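# Rest the big book level on an upright can

## Task

Get the drink can standing upright on the table top, away from the golf mat, and lay the big book flat and horizontal across its top so that only the can holds the book up.

## Robot and tools

Robot: two UR-type arms, left_arm (base near y = +0.467 m) and right_arm (base near y = -0.425 m). Each carries a sixteen-motor hand: left_arm a left hand, right_arm a right hand (mirror images). A post stands behind the arms. Objects can be nudged now and then by outside pushes.

Scene frame: origin at table-top height, halfway between the arms; +x points out over the table, +y toward left_arm, +z up. Arm names do not match image sides. All reported positions, velocities and targets are in this frame.

Hand point axes (right hand): +z runs along straight fingers toward the tips, +y comes out of the palm face, +x crosses the palm away from the thumb (on the left hand, +x points toward the thumb). A rigid mast sits at the wrist on the palm side and can collide with things.

A ROW is 48 numbers, each in [-1, 1], always the full set even if one arm moves: left dx, dy, dz, rx, ry, rz; sixteen left hand motor goals; left current_limit; left speed; then the same 24 for the right arm. Motor order: index_abd, index_mcp, index_pip, index_dip, middle_abd, middle_mcp, middle_pip, middle_dip, ring_abd, ring_mcp, ring_pip, ring_dip, thumb_cmc, thumb_axl, thumb_mcp, thumb_ipl. Results list hand_goal, hand_measured, hand_current_ma and hand_state in that same order.

Pose numbers are offsets, not poses: along scene axes, measured from the arm's Hand target at the start of the call/action (not from the previous row). 1.0 = 0.6 m for dx, dy, dz and 180 degrees for the rotation vector rx, ry, rz; the arm turns about its Hand target position. Sending 0 for all six asks nothing new. Repeating an offset moves further. The controller limits commanded orientation to 32 degrees away from the measured one per step.

Hand numbers are absolute goal angles scaled between each hinge's two stops (straight is roughly -0.7 for mcp/pip/dip, 0 for abd, -0.71 for thumb_cmc). Bigger values curl fingers toward the palm. A 0 is a real goal, so to keep a hand as it is, send back its hand_goal, current_limit and speed. current_limit maps -1..+1 to 0..550 mA (start +0.4); speed maps to (speed+1)/2 of 8.5 rad/s (start -0.6). Too high a current for 5 s shuts a motor down (overload).

Tools:
execute_actions(actions, cameras): actions is a list of actions, each a table of 1 to 15 rows at 1/30 s per row. A shorter table holds its final row to step 15. Images come only for an empty actions list or when cameras names them (["all"], names, or []).
move(target, speed, blend, stop_force, zero, blocking, cameras): straight-line path for each arm. target is one 48-number row or up to 15 rows; every row's offsets count from the same starting Hand targets. speed in m/s, 0.002 to 3.6 (default 0.25); turns are limited to twice that in rad/s. blend (m) rounds corners in a list. stop_force (3 to 120 N, both arms) ends an arm's path when its wrist sensor feels that push; with it, all rows must share hand numbers. zero (default true) re-zeroes the sensor first. blocking=false returns early; it cannot be combined with stop_force. The result adds a move: line such as done, off_target, moving, held or fault, plus limits (paced = pose clipped, held = steps withheld). All paths stop after 10 s.
wait(seconds, 0 to 3600): lets time pass; a running move continues.
stop(): brakes the running move.
zoom_image(camera, region [x0,y0,x1,y1] in pixels, at most 504 wide and high): a closer look at the latest image from cam_high (672x504), cam_left_wrist or cam_right_wrist (616x616 fisheye).
zero_wrist_force(arm): subtracts the current Wrist force and Wrist torque readings from later ones.
read_manual(section): licence texts only.
finished_scene(scene=1): ends the scene for good; the book must stay on the can with no robot help.

Results: end_effector_position (m), quat_wxyz, velocities, Hand target (the last commanded pose; the hand often rests a little short of it), joint positions and torques, wrist force and torque in the hand's own axes, hand readings, and motor temperatures. A MOTOR HOT line appears at 70 °C; at 85 °C the arm brakes for 30 to 60 s.

Avoid: dropping or tossing things, letting go while they still move, fast impacts, and pressing past a firm contact, since the stiff arms fault. A fault stops the arm for 10 s. It comes when outside force reaches about 150 N or joint contact torque reaches its limit (wrist joints 26.6 N m). It also comes if a wrist strays 0.9 degrees, or a shoulder or elbow 7.5 degrees, from its planned path. Keep the arms from striking each other: a moderate hit can fail the scene. Don't bring a wrist near its own base axis; go round the base. Anything left fallen off the table fails the task. Approach contacts slowly, ideally with stop_force.

Each tool is called after ">>>" by a JSON object that holds its "method" and its "body", one argument or row to a line.

## Session

>>> {"method": "execute_actions", "body": {
  "actions": []
}}

Scene clock: 0.00 s.
left_arm: end_effector_position=(+0.4424, -0.0142, +0.3014) hand_goal=(+0.000, -0.754, -0.576, -0.696, +0.000, -0.754, -0.576, -0.696, +0.000, -0.754, -0.576, -0.696, -0.714, -0.678, -0.226, -0.168) hand_measured=(-0.0007, -0.7535, -0.5757, -0.6958, -0.0007, -0.7535, -0.5770, -0.6971, -0.0007, -0.7535, -0.5770, -0.6958, -0.7142, -0.6767, -0.2272, -0.1681) hand_current_ma=(-15, +1, +2, -3, -12, +13, -1, -2, -3, +9, -5, -4, -3, -1, -2, -17) hand_state=(goal, goal, goal, goal, goal, goal, goal, goal, goal, goal, goal, goal, goal, goal, goal, overload) hand_current_limit=0.40 hand_speed=-0.60 end_effector_quat_wxyz=(+0.412, +0.038, +0.892, -0.183) | right_arm: end_effector_position=(+0.1820, -0.3722, +0.3063) hand_goal=(+0.000, -0.754, -0.576, -0.696, +0.000, -0.754, -0.576, -0.696, +0.000, -0.754, -0.576, -0.696, -0.714, -0.678, -0.226, -0.168) hand_measured=(-0.0007, -0.7535, -0.5770, -0.6958, +0.0008, -0.7535, -0.5757, -0.6958, +0.0008, -0.7523, -0.5770, -0.6958, -0.7142, -0.6767, -0.2252, -0.1681) hand_current_ma=(+1, -2, -8, +6, +3, +3, -2, -2, -1, +2, +2, -6, +5, -5, -4, -9) hand_state=(goal, goal, goal, goal, goal, goal, goal, goal, goal, goal, goal, goal, goal, goal, goal, goal) hand_current_limit=0.40 hand_speed=-0.60 end_effector_quat_wxyz=(+0.033, +0.984, -0.157, +0.077)
Joint positions: left_arm=[2.346 -1.884 -1.693 -0.224 1.817 -2.133] | right_arm=[0.124 -2.461 2.233 -1.476 -1.673 1.977]
Joint velocities: within noise
Joint torques (N m): no reading
Motor temperatures (°C): left_arm=[31 27 27 37 38 32] | right_arm=[29 27 32 36 38 33]
Wrist force (N): no reading
Wrist torque (N m): no reading
Wrist force, peak (N): no reading
Hand target: left_arm +0.4424, -0.0142, +0.3014; +0.412, +0.038, +0.892, -0.183 | right_arm +0.1820, -0.3722, +0.3063; +0.033, +0.984, -0.157, +0.077

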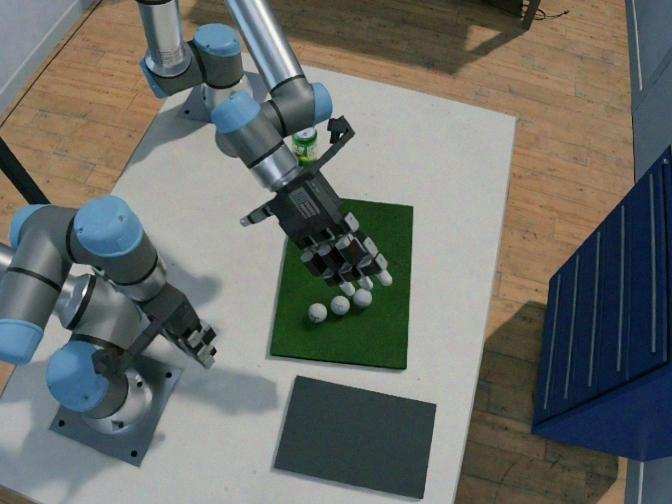

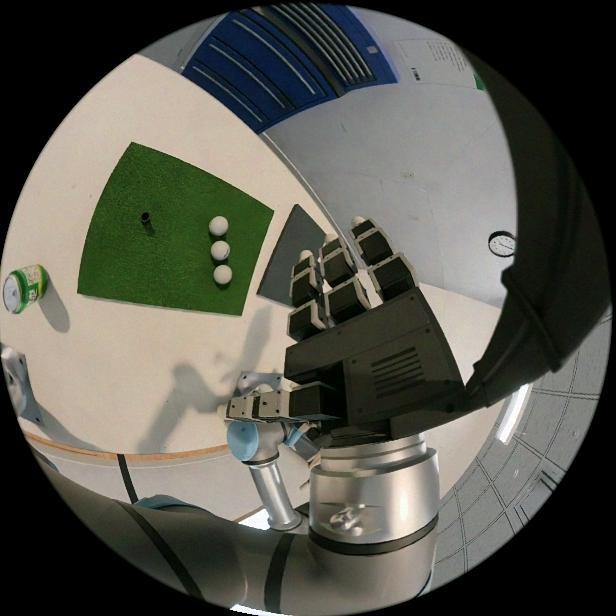

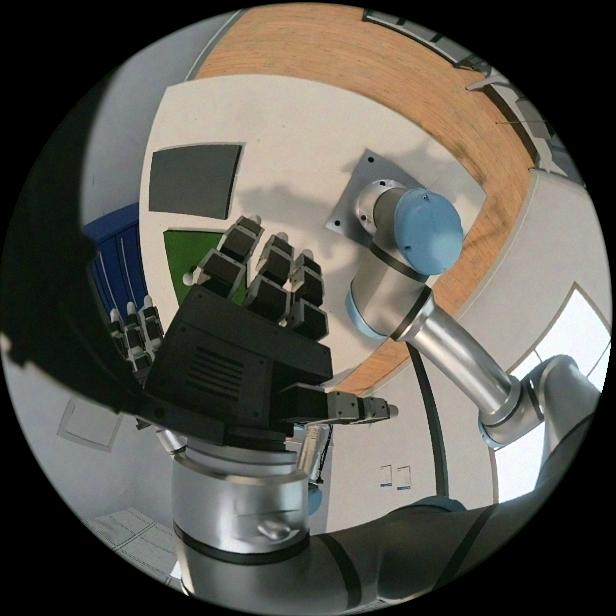

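>>> {"method": "zoom_image", "body": {
  "camera": "cam_high",
  "region": [240, 340, 460, 504]
}}

>>> {"method": "zoom_image", "body": {
  "camera": "cam_high",
  "region": [220, 80, 440, 330]
}}

>>> {"method": "zoom_image", "body": {
  "camera": "cam_right_wrist",
  "region": [120, 100, 360, 340]
}}

>>> {"method": "zoom_image", "body": {
  "camera": "cam_left_wrist",
  "region": [0, 130, 340, 470]
}}

Scaled by 2.291 from the camera's image (finer frame: 960x720).

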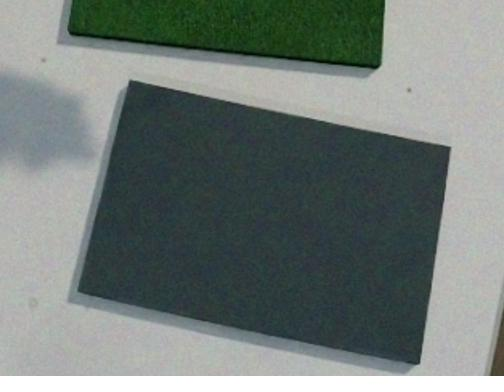

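Scaled by 2.016 from the camera's image (finer frame: 960x720).

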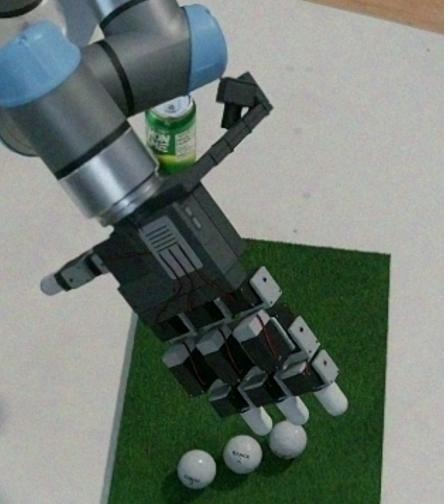

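Scaled by 2.100 from the camera's image (finer frame: 880x880).

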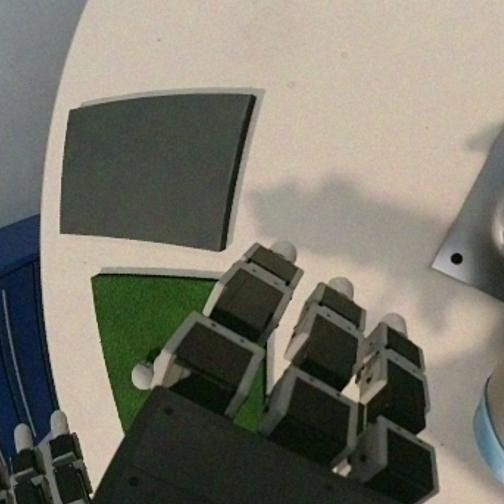

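Scaled by 1.482 from the camera's image (finer frame: 880x880).

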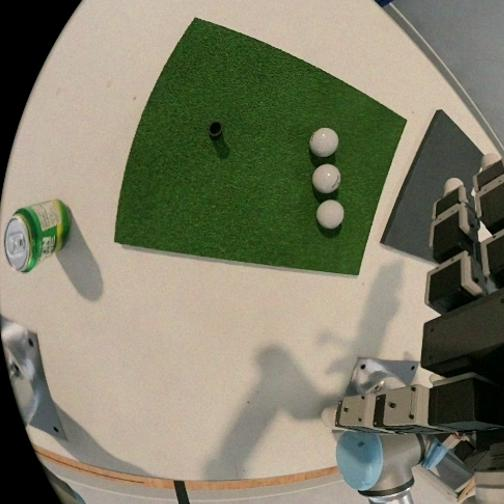

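>>> {"method": "move", "body": {
  "target": [
    [0.096,-0.06,0.25,0,0,0, 0,-1,-1,-0.7,0,-1,-1,-0.7,0,-1,-1,-0.7,-0.714,-0.678,-0.226,-0.168,0.4,-0.6, 0.3667,-0.0833,0.1667,0,0,0, 0,-1,-1,-0.7,0,-1,-1,-0.7,0,-1,-1,-0.7,-0.714,-0.678,-0.226,-0.168,0.4,-0.6],
    [0.096,-0.06,0.25,0.3366,-0.4446,-0.6446, 0,-1,-1,-0.7,0,-1,-1,-0.7,0,-1,-1,-0.7,-0.714,-0.678,-0.226,-0.168,0.4,-0.6, 0.3667,-0.0833,0.1667,0.1077,0.3356,-0.8316, 0,-1,-1,-0.7,0,-1,-1,-0.7,0,-1,-1,-0.7,-0.714,-0.678,-0.226,-0.168,0.4,-0.6]
  ],
  "speed": 0.4,
  "cameras": ["all"]
}}

Scene clock: 35.27 s.
left_arm: end_effector_position=(+0.5001, -0.0501, +0.4513) hand_goal=(+0.000, -1.000, -1.000, -0.700, +0.000, -1.000, -1.000, -0.700, +0.000, -1.000, -1.000, -0.700, -0.714, -0.678, -0.226, -0.168) hand_measured=(-0.0007, -0.9995, -0.9760, -0.6971, -0.0007, -1.0000, -0.9747, -0.6971, -0.0007, -1.0000, -0.9747, -0.6958, -0.7217, -0.6767, -0.2252, -0.1681) hand_current_ma=(-12, -2, +16, -7, -1, +9, +13, +4, -3, -2, +0, -14, -5, +6, +5, +1) hand_state=(goal, goal, blocked, goal, goal, goal, blocked, goal, goal, goal, blocked, goal, goal, goal, goal, overload) hand_current_limit=0.40 hand_speed=-0.60 end_effector_quat_wxyz=(+0.399, +0.916, +0.039, +0.017) | right_arm: end_effector_position=(+0.4020, -0.4221, +0.4063) hand_goal=(+0.000, -1.000, -1.000, -0.700, +0.000, -1.000, -1.000, -0.700, +0.000, -1.000, -1.000, -0.700, -0.714, -0.678, -0.226, -0.168) hand_measured=(-0.0007, -0.9983, -0.9747, -0.6907, -0.0007, -0.9983, -0.9735, -0.6958, -0.0007, -0.9971, -0.9735, -0.6958, -0.7305, -0.6777, -0.2183, -0.1672) hand_current_ma=(+6, +0, +7, +16, +2, +9, +16, +0, -3, +5, +19, -5, -2, -8, +0, -7) hand_state=(goal, goal, blocked, goal, goal, goal, blocked, goal, goal, goal, blocked, goal, goal, goal, goal, goal) hand_current_limit=0.40 hand_speed=-0.60 end_effector_quat_wxyz=(-0.017, -0.039, +0.916, +0.398)
Joint positions: left_arm=[2.808 -1.748 -1.58 -0.997 0.828 1.028] | right_arm=[-0.893 -1.768 1.8 -0.867 -1.168 3.551]
Joint torques (N m): left_arm=[-8.05 47.45 24.12 1.47 -3.38 2.04] | right_arm=[1.97 -17.05 -32.11 -2.32 0.15 1.37]
Wrist force (N): left_arm=[-0.1 -0.6 0.3] | right_arm=[-0.2 -0.9 0.2]
Wrist torque (N m): left_arm=[-0.44 0.19 -0.29] | right_arm=[-0.24 0.07 -0.25]
Wrist force, peak (N): left_arm=[1.8 0.8 0.6] | right_arm=[3.2 -0.1 -0.6]
Hand target: left_arm +0.5000, -0.0502, +0.4514; +0.399, +0.916, +0.039, +0.017 | right_arm +0.4020, -0.4221, +0.4063; -0.017, -0.038, +0.916, +0.398
Off the commanded pose: left_arm 0.000 m, 0 deg | right_arm 0.000 m, 0 deg.
move: done
cam_left_wrist: T_world_to_cam=[[-0.81324, 0.36812, -0.45069, 0.59719], [0.35386, 0.92767, 0.11919, -0.23898], [0.46197, -0.06255, -0.88469, 0.29283]] pos_world=[0.43495, 0.02017, 0.5567]
cam_right_wrist: T_world_to_cam=[[0.74392, 0.48058, 0.46436, -0.25042], [0.49846, -0.86186, 0.09342, -0.65127], [0.44511, 0.16197, -0.8807, 0.37245]] pos_world=[0.34514, -0.50129, 0.50515]

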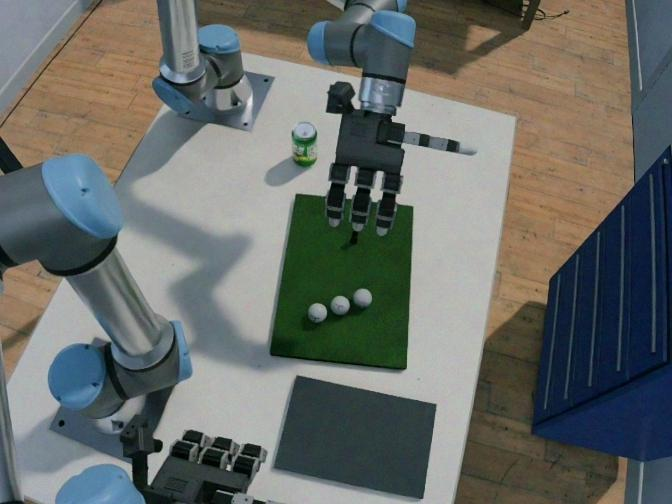

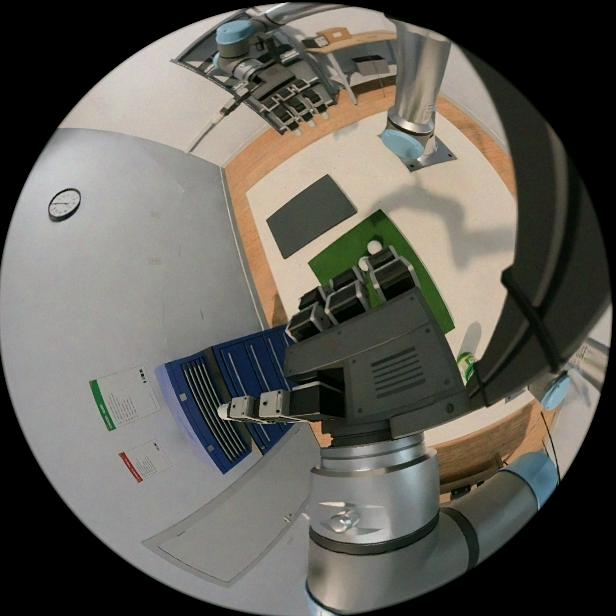

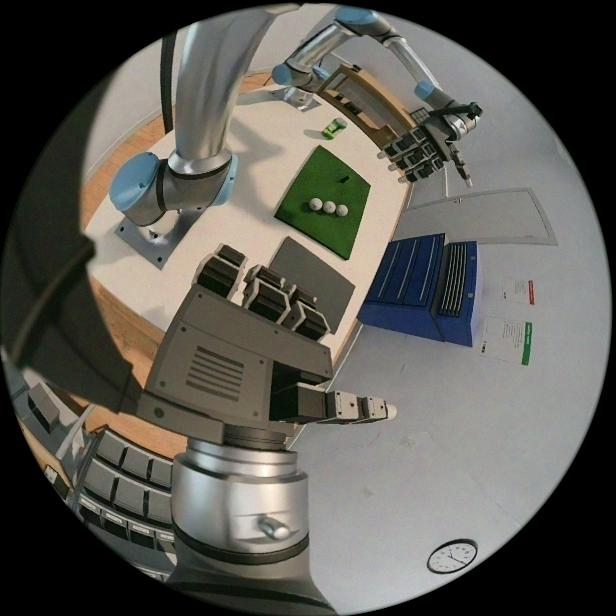

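>>> {"method": "move", "body": {
  "target": [0.165,-0.2875,-0.2517,0,0,0, 0,-1,-1,-0.7,0,-1,-1,-0.7,0,-1,-1,-0.7,-0.714,-0.678,-0.226,-0.168,0.4,-0.6, 0.3628,-0.0795,-0.1767,0,0,0, 0,-1,-1,-0.7,0,-1,-1,-0.7,0,-1,-1,-0.7,-0.714,-0.678,-0.226,-0.168,0.4,-0.6],
  "speed": 0.3,
  "cameras": ["all"]
}}

Scene clock: 37.27 s.
left_arm: end_effector_position=(+0.5989, -0.2226, +0.3005) hand_goal=(+0.000, -1.000, -1.000, -0.700, +0.000, -1.000, -1.000, -0.700, +0.000, -1.000, -1.000, -0.700, -0.714, -0.678, -0.226, -0.168) hand_measured=(-0.0007, -1.0000, -0.9760, -0.6958, -0.0007, -1.0000, -0.9747, -0.6971, -0.0007, -1.0000, -0.9747, -0.6958, -0.7230, -0.6767, -0.2232, -0.1681) hand_current_ma=(-2, +13, +7, +2, -3, +3, +9, +11, -4, -5, +15, +2, +8, +5, -13, -5) hand_state=(goal, goal, blocked, goal, goal, goal, blocked, goal, goal, goal, blocked, goal, goal, goal, goal, overload) hand_current_limit=0.40 hand_speed=-0.60 end_effector_quat_wxyz=(+0.399, +0.916, +0.039, +0.017) | right_arm: end_effector_position=(+0.6196, -0.4698, +0.3002) hand_goal=(+0.000, -1.000, -1.000, -0.700, +0.000, -1.000, -1.000, -0.700, +0.000, -1.000, -1.000, -0.700, -0.714, -0.678, -0.226, -0.168) hand_measured=(-0.0007, -0.9995, -0.9747, -0.6907, -0.0007, -1.0000, -0.9735, -0.6958, -0.0007, -0.9995, -0.9735, -0.6958, -0.7318, -0.6777, -0.2173, -0.1681) hand_current_ma=(+2, -5, +8, +13, +0, +5, +19, -2, -5, +6, +18, -6, -4, -6, +2, -8) hand_state=(goal, goal, blocked, goal, goal, goal, blocked, goal, goal, goal, blocked, goal, goal, goal, goal, goal) hand_current_limit=0.40 hand_speed=-0.60 end_effector_quat_wxyz=(-0.017, -0.038, +0.916, +0.398)
Joint positions: left_arm=[2.62 -2.297 -1.197 -0.688 0.911 0.808] | right_arm=[-0.645 -1.219 1.499 -1.217 -1.01 3.768]
Joint torques (N m): left_arm=[2.41 41.17 33.48 4.08 -3.26 0.66] | right_arm=[-8.06 -28.38 -33.4 -2.58 0.35 0.16]
Wrist force (N): left_arm=[-0.1 -0.5 0.3] | right_arm=[-0.2 -0.5 0.2]
Wrist torque (N m): left_arm=[-0.44 0.18 -0.39] | right_arm=[-0.19 0.08 -0.24]
Wrist force, peak (N): left_arm=[0.6 -0.6 2.6] | right_arm=[-2.5 -2.1 0.5]
Hand target: left_arm +0.5990, -0.2227, +0.3004; +0.399, +0.916, +0.039, +0.017 | right_arm +0.6197, -0.4698, +0.3003; -0.017, -0.038, +0.916, +0.398
Off the commanded pose: left_arm 0.000 m, 0 deg | right_arm 0.000 m, 0 deg.
move: done
cam_left_wrist: T_world_to_cam=[[-0.81309, 0.36821, -0.45089, 0.67309], [0.35396, 0.92763, 0.11924, -0.09602], [0.46217, -0.06264, -0.88458, 0.10283]] pos_world=[0.53375, -0.15233, 0.4059]
cam_right_wrist: T_world_to_cam=[[0.74401, 0.48051, 0.46429, -0.3402], [0.49847, -0.86188, 0.09321, -0.79078], [0.44495, 0.16209, -0.88077, 0.19005]] pos_world=[0.56274, -0.54889, 0.39905]

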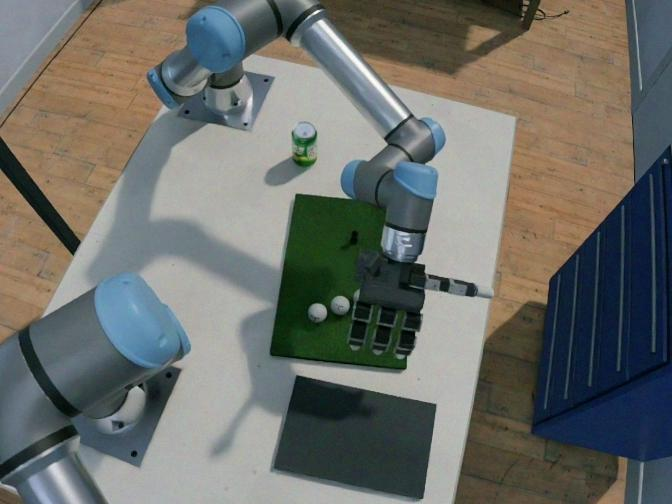

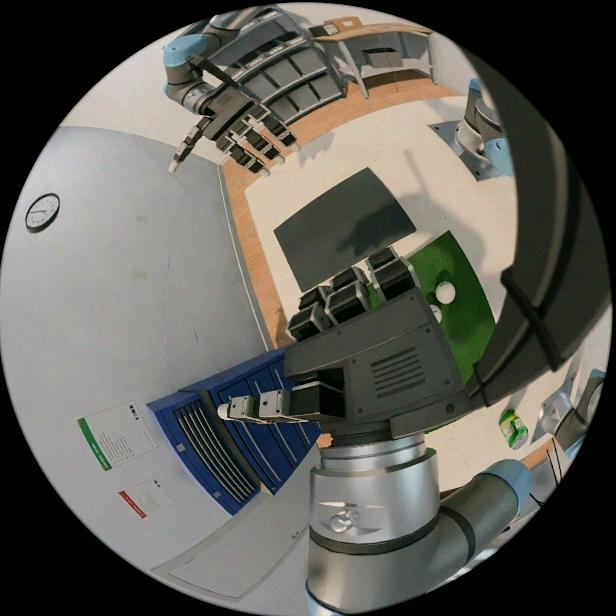

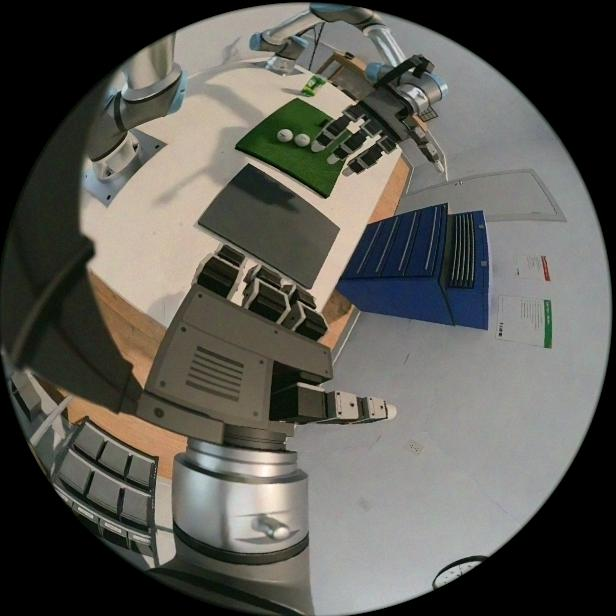

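>>> {"method": "zoom_image", "body": {
  "camera": "cam_high",
  "region": [330, 240, 440, 380]
}}

>>> {"method": "zoom_image", "body": {
  "camera": "cam_left_wrist",
  "region": [240, 150, 460, 370]
}}

>>> {"method": "zoom_image", "body": {
  "camera": "cam_right_wrist",
  "region": [180, 150, 400, 370]
}}

Scaled by 3.600 from the camera's image (finer frame: 960x720).

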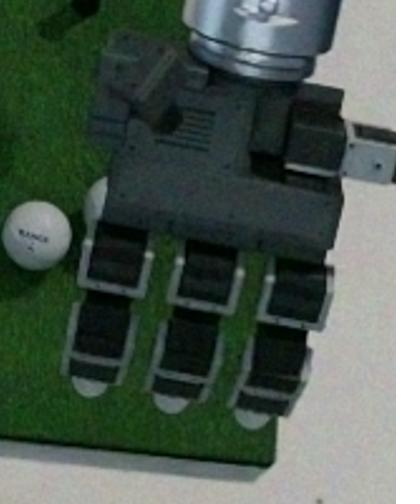

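Scaled by 2.291 from the camera's image (finer frame: 880x880).

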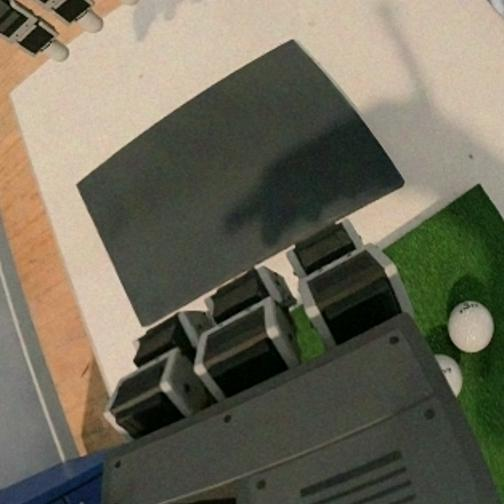

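Scaled by 2.291 from the camera's image (finer frame: 880x880).

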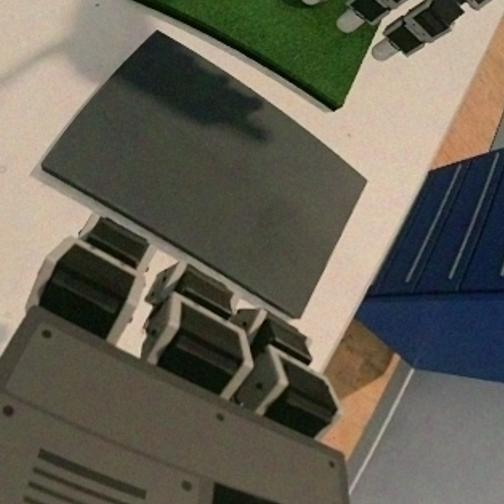

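>>> {"method": "zoom_image", "body": {
  "camera": "cam_right_wrist",
  "region": [190, 210, 330, 300]
}}

>>> {"method": "zoom_image", "body": {
  "camera": "cam_high",
  "region": [260, 360, 450, 504]
}}

Scaled by 3.600 from the camera's image (finer frame: 880x880).

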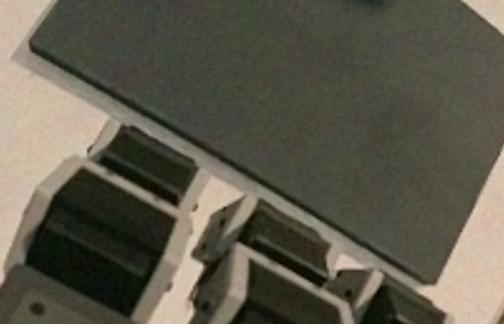

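Scaled by 2.653 from the camera's image (finer frame: 960x720).

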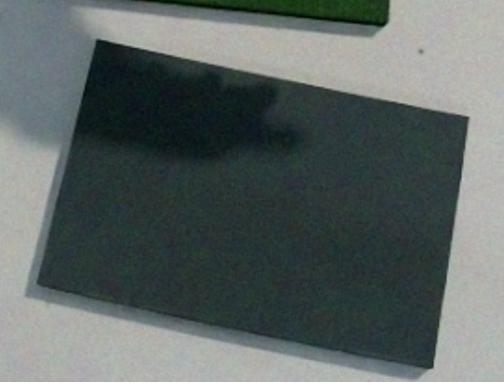

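>>> {"method": "move", "body": {
  "target": [0.0042,-0.05,-0.1667,0,0,0, 0,-1,-1,-0.7,0,-1,-1,-0.7,0,-1,-1,-0.7,-0.714,-0.678,-0.226,-0.168,0.4,-0.6, -0.0042,0.05,-0.1667,0,0,0, 0,-1,-1,-0.7,0,-1,-1,-0.7,0,-1,-1,-0.7,-0.714,-0.678,-0.226,-0.168,0.4,-0.6],
  "speed": 0.2,
  "cameras": ["all"]
}}

>>> {"method": "zoom_image", "body": {
  "camera": "cam_left_wrist",
  "region": [200, 100, 420, 320]
}}

>>> {"method": "zoom_image", "body": {
  "camera": "cam_right_wrist",
  "region": [180, 100, 400, 320]
}}

Scene clock: 40.90 s.
left_arm: end_effector_position=(+0.6015, -0.2527, +0.2005) hand_goal=(+0.000, -1.000, -1.000, -0.700, +0.000, -1.000, -1.000, -0.700, +0.000, -1.000, -1.000, -0.700, -0.714, -0.678, -0.226, -0.168) hand_measured=(-0.0007, -1.0000, -0.9747, -0.6971, -0.0007, -0.9995, -0.9760, -0.6971, -0.0021, -1.0000, -0.9760, -0.6958, -0.7217, -0.6767, -0.2242, -0.1681) hand_current_ma=(-3, +16, +20, +2, +12, +10, +2, +7, -8, -4, +15, -9, -13, -4, -6, -14) hand_state=(goal, goal, blocked, goal, goal, goal, blocked, goal, goal, goal, blocked, goal, goal, goal, goal, overload) hand_current_limit=0.40 hand_speed=-0.60 end_effector_quat_wxyz=(+0.399, +0.916, +0.039, +0.017) | right_arm: end_effector_position=(+0.6172, -0.4398, +0.2003) hand_goal=(+0.000, -1.000, -1.000, -0.700, +0.000, -1.000, -1.000, -0.700, +0.000, -1.000, -1.000, -0.700, -0.714, -0.678, -0.226, -0.168) hand_measured=(+0.0008, -0.9995, -0.9747, -0.6894, -0.0007, -0.9995, -0.9735, -0.6958, +0.0008, -0.9995, -0.9735, -0.6958, -0.7305, -0.6767, -0.2173, -0.1681) hand_current_ma=(+1, -6, +8, +15, +4, +7, +20, +2, -4, +2, +18, -7, -2, -3, -1, -7) hand_state=(goal, goal, blocked, goal, goal, goal, blocked, goal, goal, goal, blocked, goal, goal, goal, goal, goal) hand_current_limit=0.40 hand_speed=-0.60 end_effector_quat_wxyz=(-0.017, -0.039, +0.916, +0.398)
Joint positions: left_arm=[2.587 -2.456 -1.187 -0.517 0.928 0.772] | right_arm=[-0.607 -1.159 1.696 -1.493 -0.988 3.804]
Joint torques (N m): left_arm=[7.76 53.7 12.66 4.18 -3.19 2.08] | right_arm=[-12.16 -31.53 -16.22 -2.83 -0.36 -1.48]
Wrist force (N): left_arm=[-0.1 -0.7 0.1] | right_arm=[-0.2 -0.6 0.3]
Wrist torque (N m): left_arm=[-0.44 0.18 -0.27] | right_arm=[-0.21 0.06 -0.29]
Wrist force, peak (N): left_arm=[-0.4 -2.0 1.6] | right_arm=[0.0 -1.9 1.8]
Hand target: left_arm +0.6015, -0.2527, +0.2004; +0.399, +0.916, +0.039, +0.017 | right_arm +0.6171, -0.4398, +0.2003; -0.017, -0.038, +0.916, +0.398
Off the commanded pose: left_arm 0.000 m, 0 deg | right_arm 0.000 m, 0 deg.
move: done
cam_left_wrist: T_world_to_cam=[[-0.81309, 0.36821, -0.45089, 0.6412], [0.35396, 0.92763, 0.11924, -0.05709], [0.46217, -0.06264, -0.88458, 0.01128]] pos_world=[0.53635, -0.18243, 0.3059]
cam_right_wrist: T_world_to_cam=[[0.74393, 0.48055, 0.46437, -0.30646], [0.4984, -0.86189, 0.09349, -0.75448], [0.44516, 0.16189, -0.8807, 0.09811]] pos_world=[0.56034, -0.51889, 0.29925]

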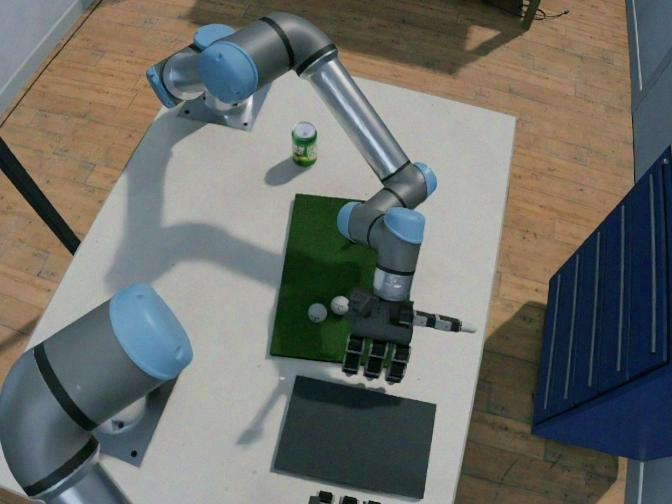

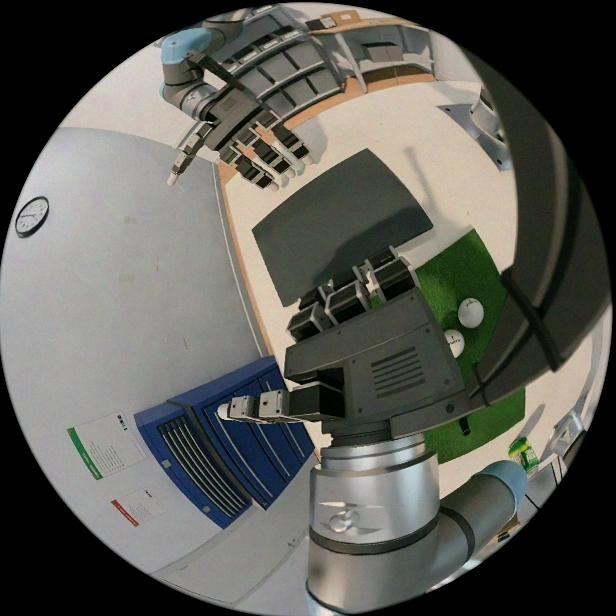

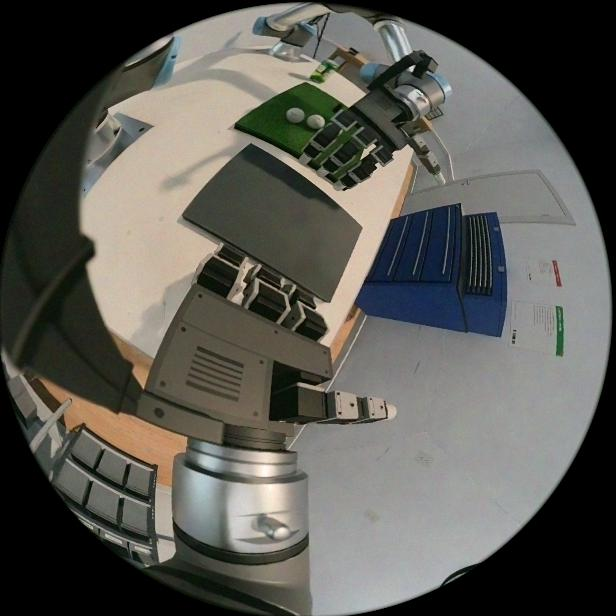

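Scaled by 2.291 from the camera's image (finer frame: 880x880).

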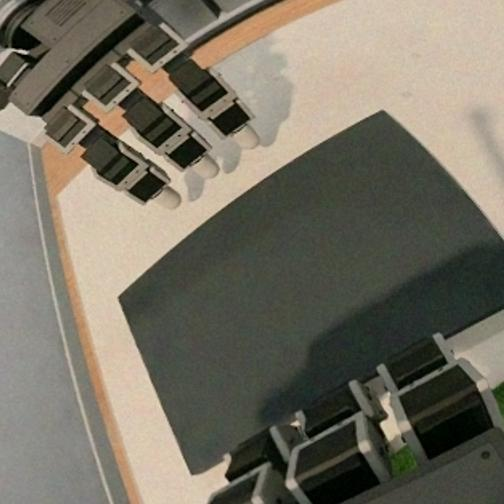

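Scaled by 2.291 from the camera's image (finer frame: 880x880).

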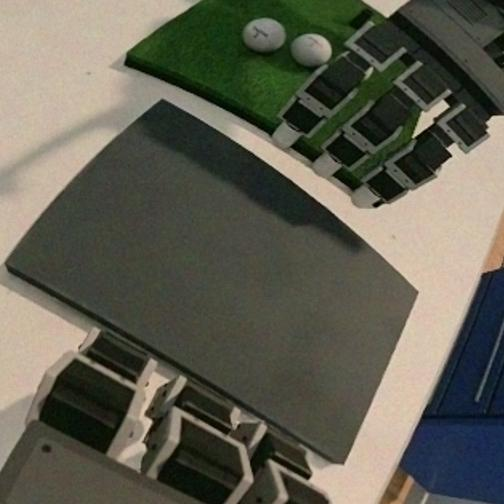

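>>> {"method": "move", "body": {
  "target": [0,0,-0.0667,0,0,0, 0,-1,-1,-0.7,0,-1,-1,-0.7,0,-1,-1,-0.7,-0.714,-0.678,-0.226,-0.168,0.4,-0.6, 0,0,-0.0667,0,0,0, 0,-1,-1,-0.7,0,-1,-1,-0.7,0,-1,-1,-0.7,-0.714,-0.678,-0.226,-0.168,0.4,-0.6],
  "speed": 0.01,
  "stop_force": 5,
  "cameras": ["all"]
}}

>>> {"method": "zoom_image", "body": {
  "camera": "cam_left_wrist",
  "region": [200, 100, 420, 320]
}}

>>> {"method": "zoom_image", "body": {
  "camera": "cam_right_wrist",
  "region": [180, 100, 400, 320]
}}

Scene clock: 45.10 s.
left_arm: end_effector_position=(+0.6016, -0.2527, +0.1795) hand_goal=(+0.000, -1.000, -1.000, -0.700, +0.000, -1.000, -1.000, -0.700, +0.000, -1.000, -1.000, -0.700, -0.714, -0.678, -0.226, -0.168) hand_measured=(-0.0007, -0.9959, -0.9760, -0.7060, -0.0007, -0.9983, -0.9760, -0.7034, -0.0007, -0.9971, -0.9747, -0.7060, -0.7217, -0.6777, -0.2242, -0.1681) hand_current_ma=(+1, +13, +15, -1, +4, +2, -2, +8, -7, +11, +0, +3, -7, +10, -2, -7) hand_state=(goal, goal, blocked, goal, goal, goal, blocked, goal, goal, goal, blocked, goal, goal, goal, goal, overload) hand_current_limit=0.40 hand_speed=-0.60 end_effector_quat_wxyz=(+0.399, +0.916, +0.039, +0.017) | right_arm: end_effector_position=(+0.6171, -0.4399, +0.1788) hand_goal=(+0.000, -1.000, -1.000, -0.700, +0.000, -1.000, -1.000, -0.700, +0.000, -1.000, -1.000, -0.700, -0.714, -0.678, -0.226, -0.168) hand_measured=(+0.0008, -0.9947, -0.9747, -0.7034, +0.0008, -0.9959, -0.9747, -0.7073, -0.0007, -0.9947, -0.9747, -0.7073, -0.7305, -0.6777, -0.2173, -0.1681) hand_current_ma=(+0, -2, +6, +8, +5, +9, +21, -5, -2, +5, +17, -15, -6, -4, -1, -13) hand_state=(goal, goal, blocked, goal, goal, goal, blocked, goal, goal, goal, blocked, goal, goal, goal, goal, goal) hand_current_limit=0.40 hand_speed=-0.60 end_effector_quat_wxyz=(-0.017, -0.038, +0.916, +0.398)
Joint positions: left_arm=[2.587 -2.483 -1.197 -0.481 0.928 0.772] | right_arm=[-0.607 -1.132 1.719 -1.544 -0.988 3.804]
Joint torques (N m): left_arm=[4.07 69.09 27.11 1.4 2.16 1.69] | right_arm=[-5.1 -41.61 -31.68 -0.49 -0.19 -1.37]
Wrist force (N): left_arm=[-0.1 2.8 -3.6] | right_arm=[0.2 0.6 -1.1]
Wrist torque (N m): left_arm=[-0.04 0.11 -0.33] | right_arm=[-0.14 0.07 -0.22]
Wrist force, peak (N): left_arm=[-0.3 7.1 -7.8] | right_arm=[0.2 7.4 -8.3]
Hand target: left_arm +0.6016, -0.2527, +0.1795; +0.399, +0.916, +0.039, +0.017 (not the last commanded pose) | right_arm +0.6171, -0.4398, +0.1788; -0.017, -0.038, +0.916, +0.398 (not the last commanded pose)
Off the commanded pose: left_arm 0.019 m, 0 deg | right_arm 0.019 m, 0 deg.
move: contact (left_arm, right_arm)
cam_left_wrist: T_world_to_cam=[[-0.81308, 0.36818, -0.45093, 0.63173], [0.35397, 0.92764, 0.11914, -0.05457], [0.46216, -0.06274, -0.88457, -0.00731]] pos_world=[0.53635, -0.18243, 0.2849]
cam_right_wrist: T_world_to_cam=[[0.74401, 0.48046, 0.46434, -0.29647], [0.49831, -0.86195, 0.09342, -0.75251], [0.44512, 0.16188, -0.88072, 0.07912]] pos_world=[0.56034, -0.51899, 0.27765]

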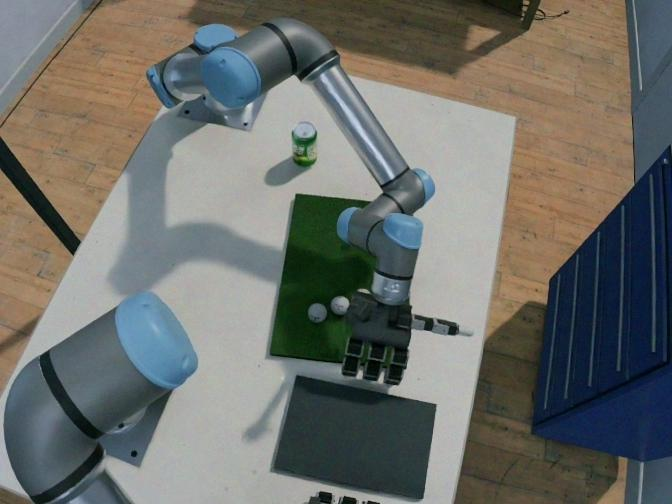

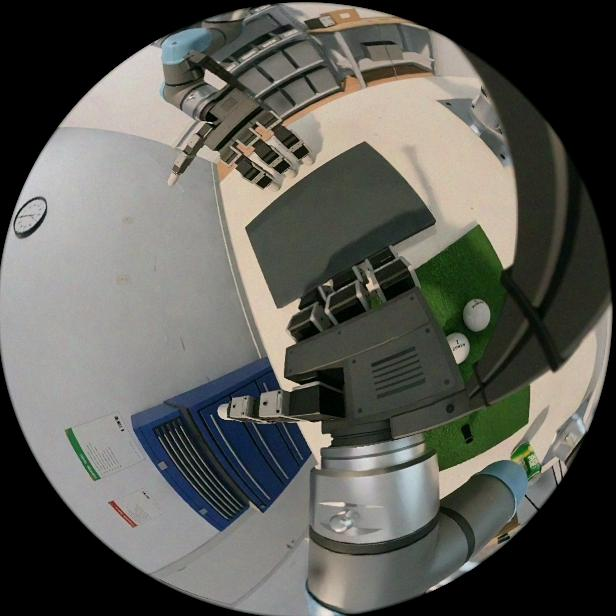

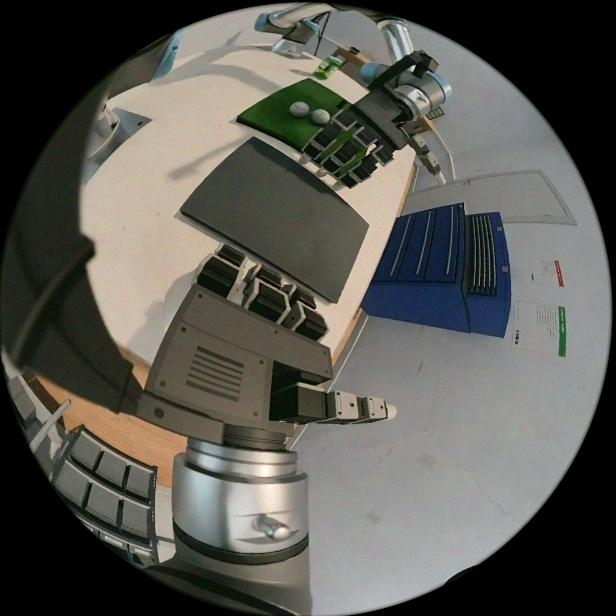

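Scaled by 2.291 from the camera's image (finer frame: 880x880).

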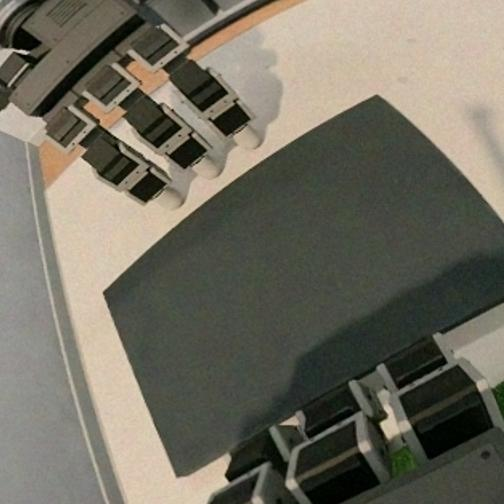

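Scaled by 2.291 from the camera's image (finer frame: 880x880).

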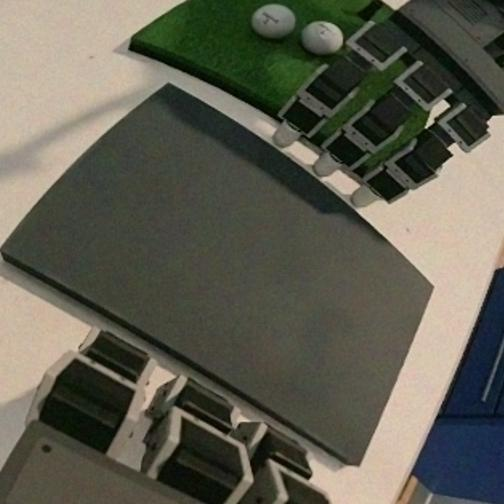

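>>> {"method": "move", "body": {
  "target": [0,0,0.005,0,0,0, 0,-1,-1,-0.5,0,-1,-1,-0.5,0,-1,-1,-0.5,-0.714,-0.678,-0.226,-0.168,0.4,-0.6, 0,0,0.0053,0,0,0, 0,-1,-1,-0.5,0,-1,-1,-0.5,0,-1,-1,-0.5,-0.714,-0.678,-0.226,-0.168,0.4,-0.6],
  "speed": 0.02
}}

>>> {"method": "move", "body": {
  "target": [0.0067,-0.0797,0,0,0,0, 0,-1,-1,-0.5,0,-1,-1,-0.5,0,-1,-1,-0.5,-0.714,-0.678,-0.226,-0.168,0.4,-0.6, -0.0067,0.0797,0,0,0,0, 0,-1,-1,-0.5,0,-1,-1,-0.5,0,-1,-1,-0.5,-0.714,-0.678,-0.226,-0.168,0.4,-0.6],
  "speed": 0.01,
  "stop_force": 4,
  "cameras": ["all"]
}}

Scene clock: 50.10 s.
left_arm: end_effector_position=(+0.6016, -0.2527, +0.1827) hand_goal=(+0.000, -1.000, -1.000, -0.500, +0.000, -1.000, -1.000, -0.500, +0.000, -1.000, -1.000, -0.500, -0.714, -0.678, -0.226, -0.168) hand_measured=(-0.0007, -0.9995, -0.9773, -0.5009, -0.0007, -1.0000, -0.9760, -0.4996, -0.0007, -1.0000, -0.9773, -0.5009, -0.7217, -0.6767, -0.2232, -0.1681) hand_current_ma=(-6, -1, +20, -9, -2, +10, +7, +12, -7, +5, -1, -7, -9, +21, +14, -4) hand_state=(goal, goal, blocked, goal, goal, goal, blocked, goal, goal, goal, blocked, goal, goal, goal, goal, overload) hand_current_limit=0.40 hand_speed=-0.60 end_effector_quat_wxyz=(+0.399, +0.916, +0.039, +0.017) | right_arm: end_effector_position=(+0.6172, -0.4399, +0.1821) hand_goal=(+0.000, -1.000, -1.000, -0.500, +0.000, -1.000, -1.000, -0.500, +0.000, -1.000, -1.000, -0.500, -0.714, -0.678, -0.226, -0.168) hand_measured=(+0.0008, -1.0000, -0.9735, -0.5034, +0.0008, -0.9995, -0.9735, -0.5060, +0.0008, -1.0000, -0.9735, -0.5047, -0.7305, -0.6777, -0.2183, -0.1672) hand_current_ma=(-1, -2, +7, +2, -1, +8, +14, -8, -1, +6, +19, -10, -6, -9, +4, -6) hand_state=(goal, goal, blocked, goal, goal, goal, blocked, goal, goal, goal, blocked, goal, goal, goal, goal, goal) hand_current_limit=0.40 hand_speed=-0.60 end_effector_quat_wxyz=(-0.017, -0.039, +0.916, +0.398)
Joint positions: left_arm=[2.587 -2.479 -1.195 -0.486 0.928 0.772] | right_arm=[-0.607 -1.136 1.715 -1.536 -0.988 3.804]
Joint torques (N m): left_arm=[-2.24 50 26.78 3.99 -0.51 1.64] | right_arm=[8.94 -28.72 -15.33 -2.73 0.33 -0.97]
Wrist force (N): left_arm=[-0.3 -0.1 0.1] | right_arm=[-0.2 -0.2 0.3]
Wrist torque (N m): left_arm=[-0.33 0.21 -0.31] | right_arm=[-0.13 0.07 -0.27]
Wrist force, peak (N): left_arm=[0.1 0.1 -6.4] | right_arm=[-0.1 0.9 -3.1]
Hand target: left_arm +0.6016, -0.2527, +0.1825; +0.399, +0.916, +0.039, +0.017 | right_arm +0.6171, -0.4398, +0.1820; -0.017, -0.038, +0.916, +0.398
Off the commanded pose: left_arm 0.000 m, 0 deg | right_arm 0.000 m, 0 deg.
move: done

Scene clock: 52.57 s.
left_arm: end_effector_position=(+0.6027, -0.2660, +0.1825) hand_goal=(+0.000, -1.000, -1.000, -0.500, +0.000, -1.000, -1.000, -0.500, +0.000, -1.000, -1.000, -0.500, -0.714, -0.678, -0.226, -0.168) hand_measured=(-0.0007, -0.9995, -0.9773, -0.5047, -0.0021, -1.0000, -0.9760, -0.5060, -0.0007, -1.0000, -0.9786, -0.5072, -0.7217, -0.6777, -0.2232, -0.1681) hand_current_ma=(-13, +14, +8, -10, -7, +9, +0, +8, -9, +3, +3, -19, -6, -5, +1, -8) hand_state=(goal, goal, blocked, goal, goal, goal, blocked, goal, goal, goal, blocked, goal, goal, goal, goal, overload) hand_current_limit=0.40 hand_speed=-0.60 end_effector_quat_wxyz=(+0.399, +0.916, +0.039, +0.017) | right_arm: end_effector_position=(+0.6160, -0.4258, +0.1820) hand_goal=(+0.000, -1.000, -1.000, -0.500, +0.000, -1.000, -1.000, -0.500, +0.000, -1.000, -1.000, -0.500, -0.714, -0.678, -0.226, -0.168) hand_measured=(+0.0008, -0.9995, -0.9760, -0.5187, +0.0008, -1.0000, -0.9760, -0.5149, +0.0008, -1.0000, -0.9760, -0.5110, -0.7318, -0.6777, -0.2183, -0.1672) hand_current_ma=(+0, -5, +11, -6, -1, +4, +13, -10, -5, +7, +19, -16, -4, -5, +2, -12) hand_state=(goal, goal, blocked, goal, goal, goal, blocked, goal, goal, goal, blocked, goal, goal, goal, goal, goal) hand_current_limit=0.40 hand_speed=-0.60 end_effector_quat_wxyz=(-0.017, -0.038, +0.916, +0.398)
Joint positions: left_arm=[2.573 -2.502 -1.151 -0.498 0.936 0.757] | right_arm=[-0.589 -1.15 1.739 -1.556 -0.978 3.822]
Joint torques (N m): left_arm=[5.88 72.97 12.94 3.9 -3.53 1.92] | right_arm=[-10.93 -27.37 -31.63 -0.01 -0.16 -1.45]
Wrist force (N): left_arm=[0.2 -1.6 -2.8] | right_arm=[0.0 -1.0 -1.9]
Wrist torque (N m): left_arm=[0.05 0.07 -0.21] | right_arm=[0.16 0.09 -0.28]
Wrist force, peak (N): left_arm=[-0.3 -2.8 -4.2] | right_arm=[-0.2 -2.7 -3.4]
Hand target: left_arm +0.6027, -0.2660, +0.1825; +0.399, +0.916, +0.039, +0.017 (not the last commanded pose) | right_arm +0.6160, -0.4258, +0.1820; -0.017, -0.038, +0.916, +0.398 (not the last commanded pose)
Off the commanded pose: left_arm 0.035 m, 0 deg | right_arm 0.034 m, 0 deg.
move: contact (left_arm, right_arm)
cam_left_wrist: T_world_to_cam=[[-0.81308, 0.36818, -0.45093, 0.63888], [0.35397, 0.92764, 0.11914, -0.04298], [0.46216, -0.06274, -0.88457, -0.006]] pos_world=[0.53745, -0.19573, 0.2879]
cam_right_wrist: T_world_to_cam=[[0.74395, 0.48056, 0.46432, -0.30375], [0.4984, -0.86189, 0.09348, -0.74009], [0.44512, 0.16188, -0.88072, 0.08019]] pos_world=[0.55914, -0.50489, 0.28085]

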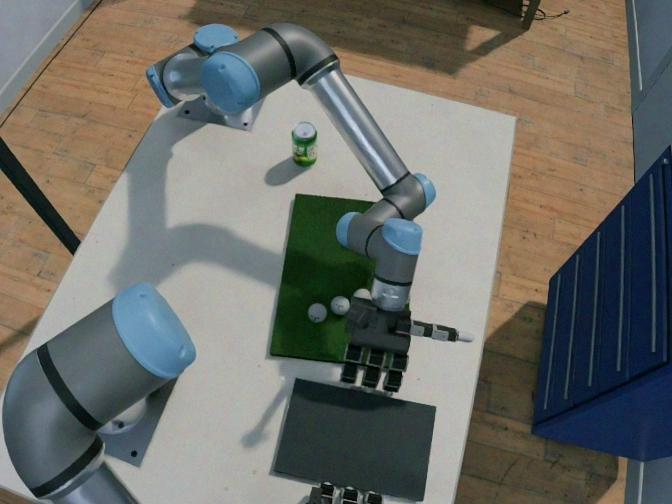

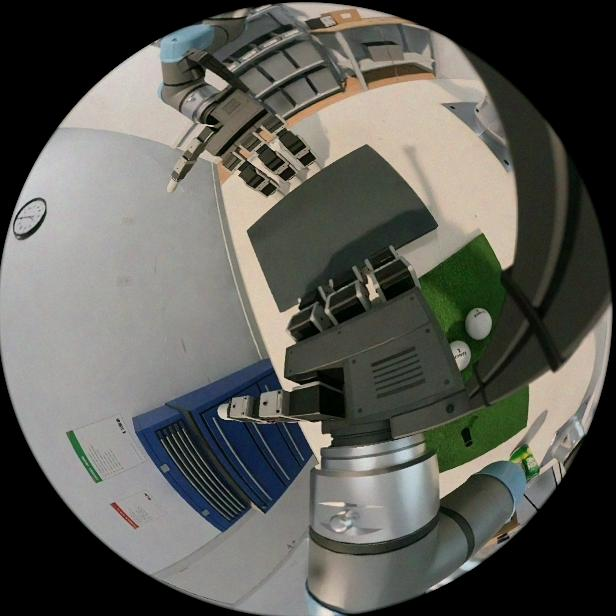

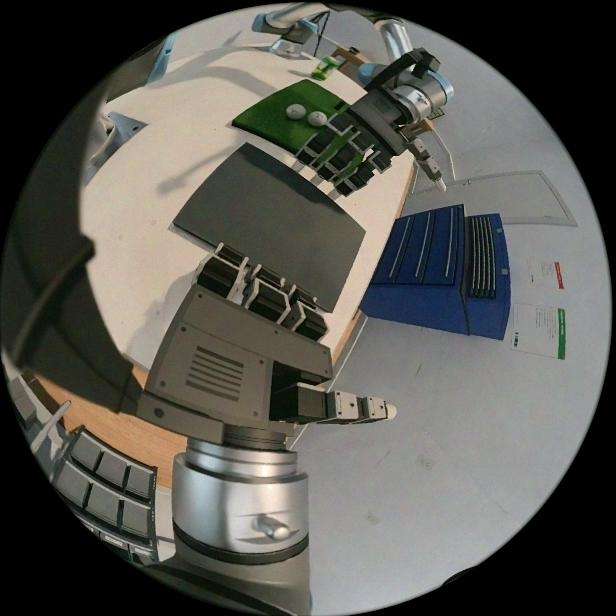

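>>> {"method": "execute_actions", "body": {
  "actions": [
    [[0,0,0,0,0,0, 0,-1,-1,-0.3,0,-1,-1,-0.3,0,-1,-1,-0.3,-0.714,-0.678,-0.226,-0.168,0.2,-0.9, 0,0,0,0,0,0, 0,-1,-1,-0.45,0,-1,-1,-0.45,0,-1,-1,-0.45,-0.714,-0.678,-0.226,-0.168,0.75,-0.9]],
    [[0,0,0,0,0,0, 0,-1,-1,-0.3,0,-1,-1,-0.3,0,-1,-1,-0.3,-0.714,-0.678,-0.226,-0.168,0.2,-0.9, 0,0,0,0,0,0, 0,-1,-1,-0.45,0,-1,-1,-0.45,0,-1,-1,-0.45,-0.714,-0.678,-0.226,-0.168,0.75,-0.9]]
  ]
}}

Scene clock: 55.47 s.
left_arm: end_effector_position=(+0.6027, -0.2660, +0.1824) hand_goal=(+0.000, -1.000, -1.000, -0.300, +0.000, -1.000, -1.000, -0.300, +0.000, -1.000, -1.000, -0.300, -0.714, -0.678, -0.226, -0.168) hand_measured=(-0.0021, -1.0000, -0.9837, -0.4066, -0.0007, -1.0000, -0.9850, -0.4129, -0.0007, -1.0000, -0.9850, -0.4155, -0.7230, -0.6777, -0.2232, -0.1681) hand_current_ma=(-6, -4, +12, -142, +6, +10, +10, -134, -12, -19, +6, -149, -7, -3, -8, -11) hand_state=(goal, goal, goal, blocked, goal, goal, goal, blocked, goal, goal, goal, blocked, goal, goal, goal, overload) hand_current_limit=0.20 hand_speed=-0.90 end_effector_quat_wxyz=(+0.399, +0.916, +0.039, +0.017) | right_arm: end_effector_position=(+0.6160, -0.4258, +0.1820) hand_goal=(+0.000, -1.000, -1.000, -0.450, +0.000, -1.000, -1.000, -0.450, +0.000, -1.000, -1.000, -0.450, -0.714, -0.678, -0.226, -0.168) hand_measured=(-0.0007, -1.0000, -0.9812, -0.5263, -0.0007, -1.0000, -0.9812, -0.5225, +0.0008, -1.0000, -0.9812, -0.5174, -0.7305, -0.6777, -0.2183, -0.1681) hand_current_ma=(+4, -6, +3, -57, -3, +9, +13, -64, -3, +6, +12, -69, -5, -4, -3, -8) hand_state=(goal, goal, goal, blocked, goal, goal, goal, blocked, goal, goal, goal, blocked, goal, goal, goal, goal) hand_current_limit=0.75 hand_speed=-0.90 end_effector_quat_wxyz=(-0.017, -0.038, +0.916, +0.398)
Joint positions: left_arm=[2.573 -2.502 -1.151 -0.498 0.936 0.757] | right_arm=[-0.589 -1.15 1.739 -1.556 -0.978 3.822]
Joint torques (N m): left_arm=[-7.28 73.59 28.84 4.2 -3.61 1.66] | right_arm=[2.1 -27.18 -18.71 0.94 3.2 -1.3]
Wrist force (N): left_arm=[-0.8 -15.8 -9.4] | right_arm=[-0.6 -5.7 -12.5]
Wrist torque (N m): left_arm=[1.51 -0.06 -0.01] | right_arm=[1.67 0.34 -0.46]
Wrist force, peak (N): left_arm=[-0.7 -15.8 -9.5] | right_arm=[-0.7 -6.5 -12.6]
Hand target: left_arm +0.6027, -0.2660, +0.1825; +0.399, +0.916, +0.039, +0.017 | right_arm +0.6160, -0.4258, +0.1820; -0.017, -0.038, +0.916, +0.398
Off the commanded pose: left_arm 0.000 m, 0 deg | right_arm 0.000 m, 0 deg.
Step readings (end_effector_position of left_arm | right_arm):
0: (+0.6027, -0.2660, +0.1825) | (+0.6160, -0.4258, +0.1820)
1: (+0.6027, -0.2660, +0.1825) | (+0.6160, -0.4258, +0.1820)
2: (+0.6027, -0.2660, +0.1825) | (+0.6160, -0.4258, +0.1820)
4: (+0.6027, -0.2660, +0.1825) | (+0.6160, -0.4258, +0.1820)
8: (+0.6027, -0.2660, +0.1824) | (+0.6160, -0.4258, +0.1820)
15: (+0.6027, -0.2660, +0.1824) | (+0.6160, -0.4258, +0.1820)
16: (+0.6027, -0.2660, +0.1824) | (+0.6160, -0.4258, +0.1820)
17: (+0.6027, -0.2660, +0.1824) | (+0.6160, -0.4258, +0.1820)
19: (+0.6027, -0.2660, +0.1824) | (+0.6160, -0.4258, +0.1820)
23: (+0.6027, -0.2660, +0.1824) | (+0.6160, -0.4258, +0.1820)
30: (+0.6027, -0.2660, +0.1824) | (+0.6160, -0.4258, +0.1820)


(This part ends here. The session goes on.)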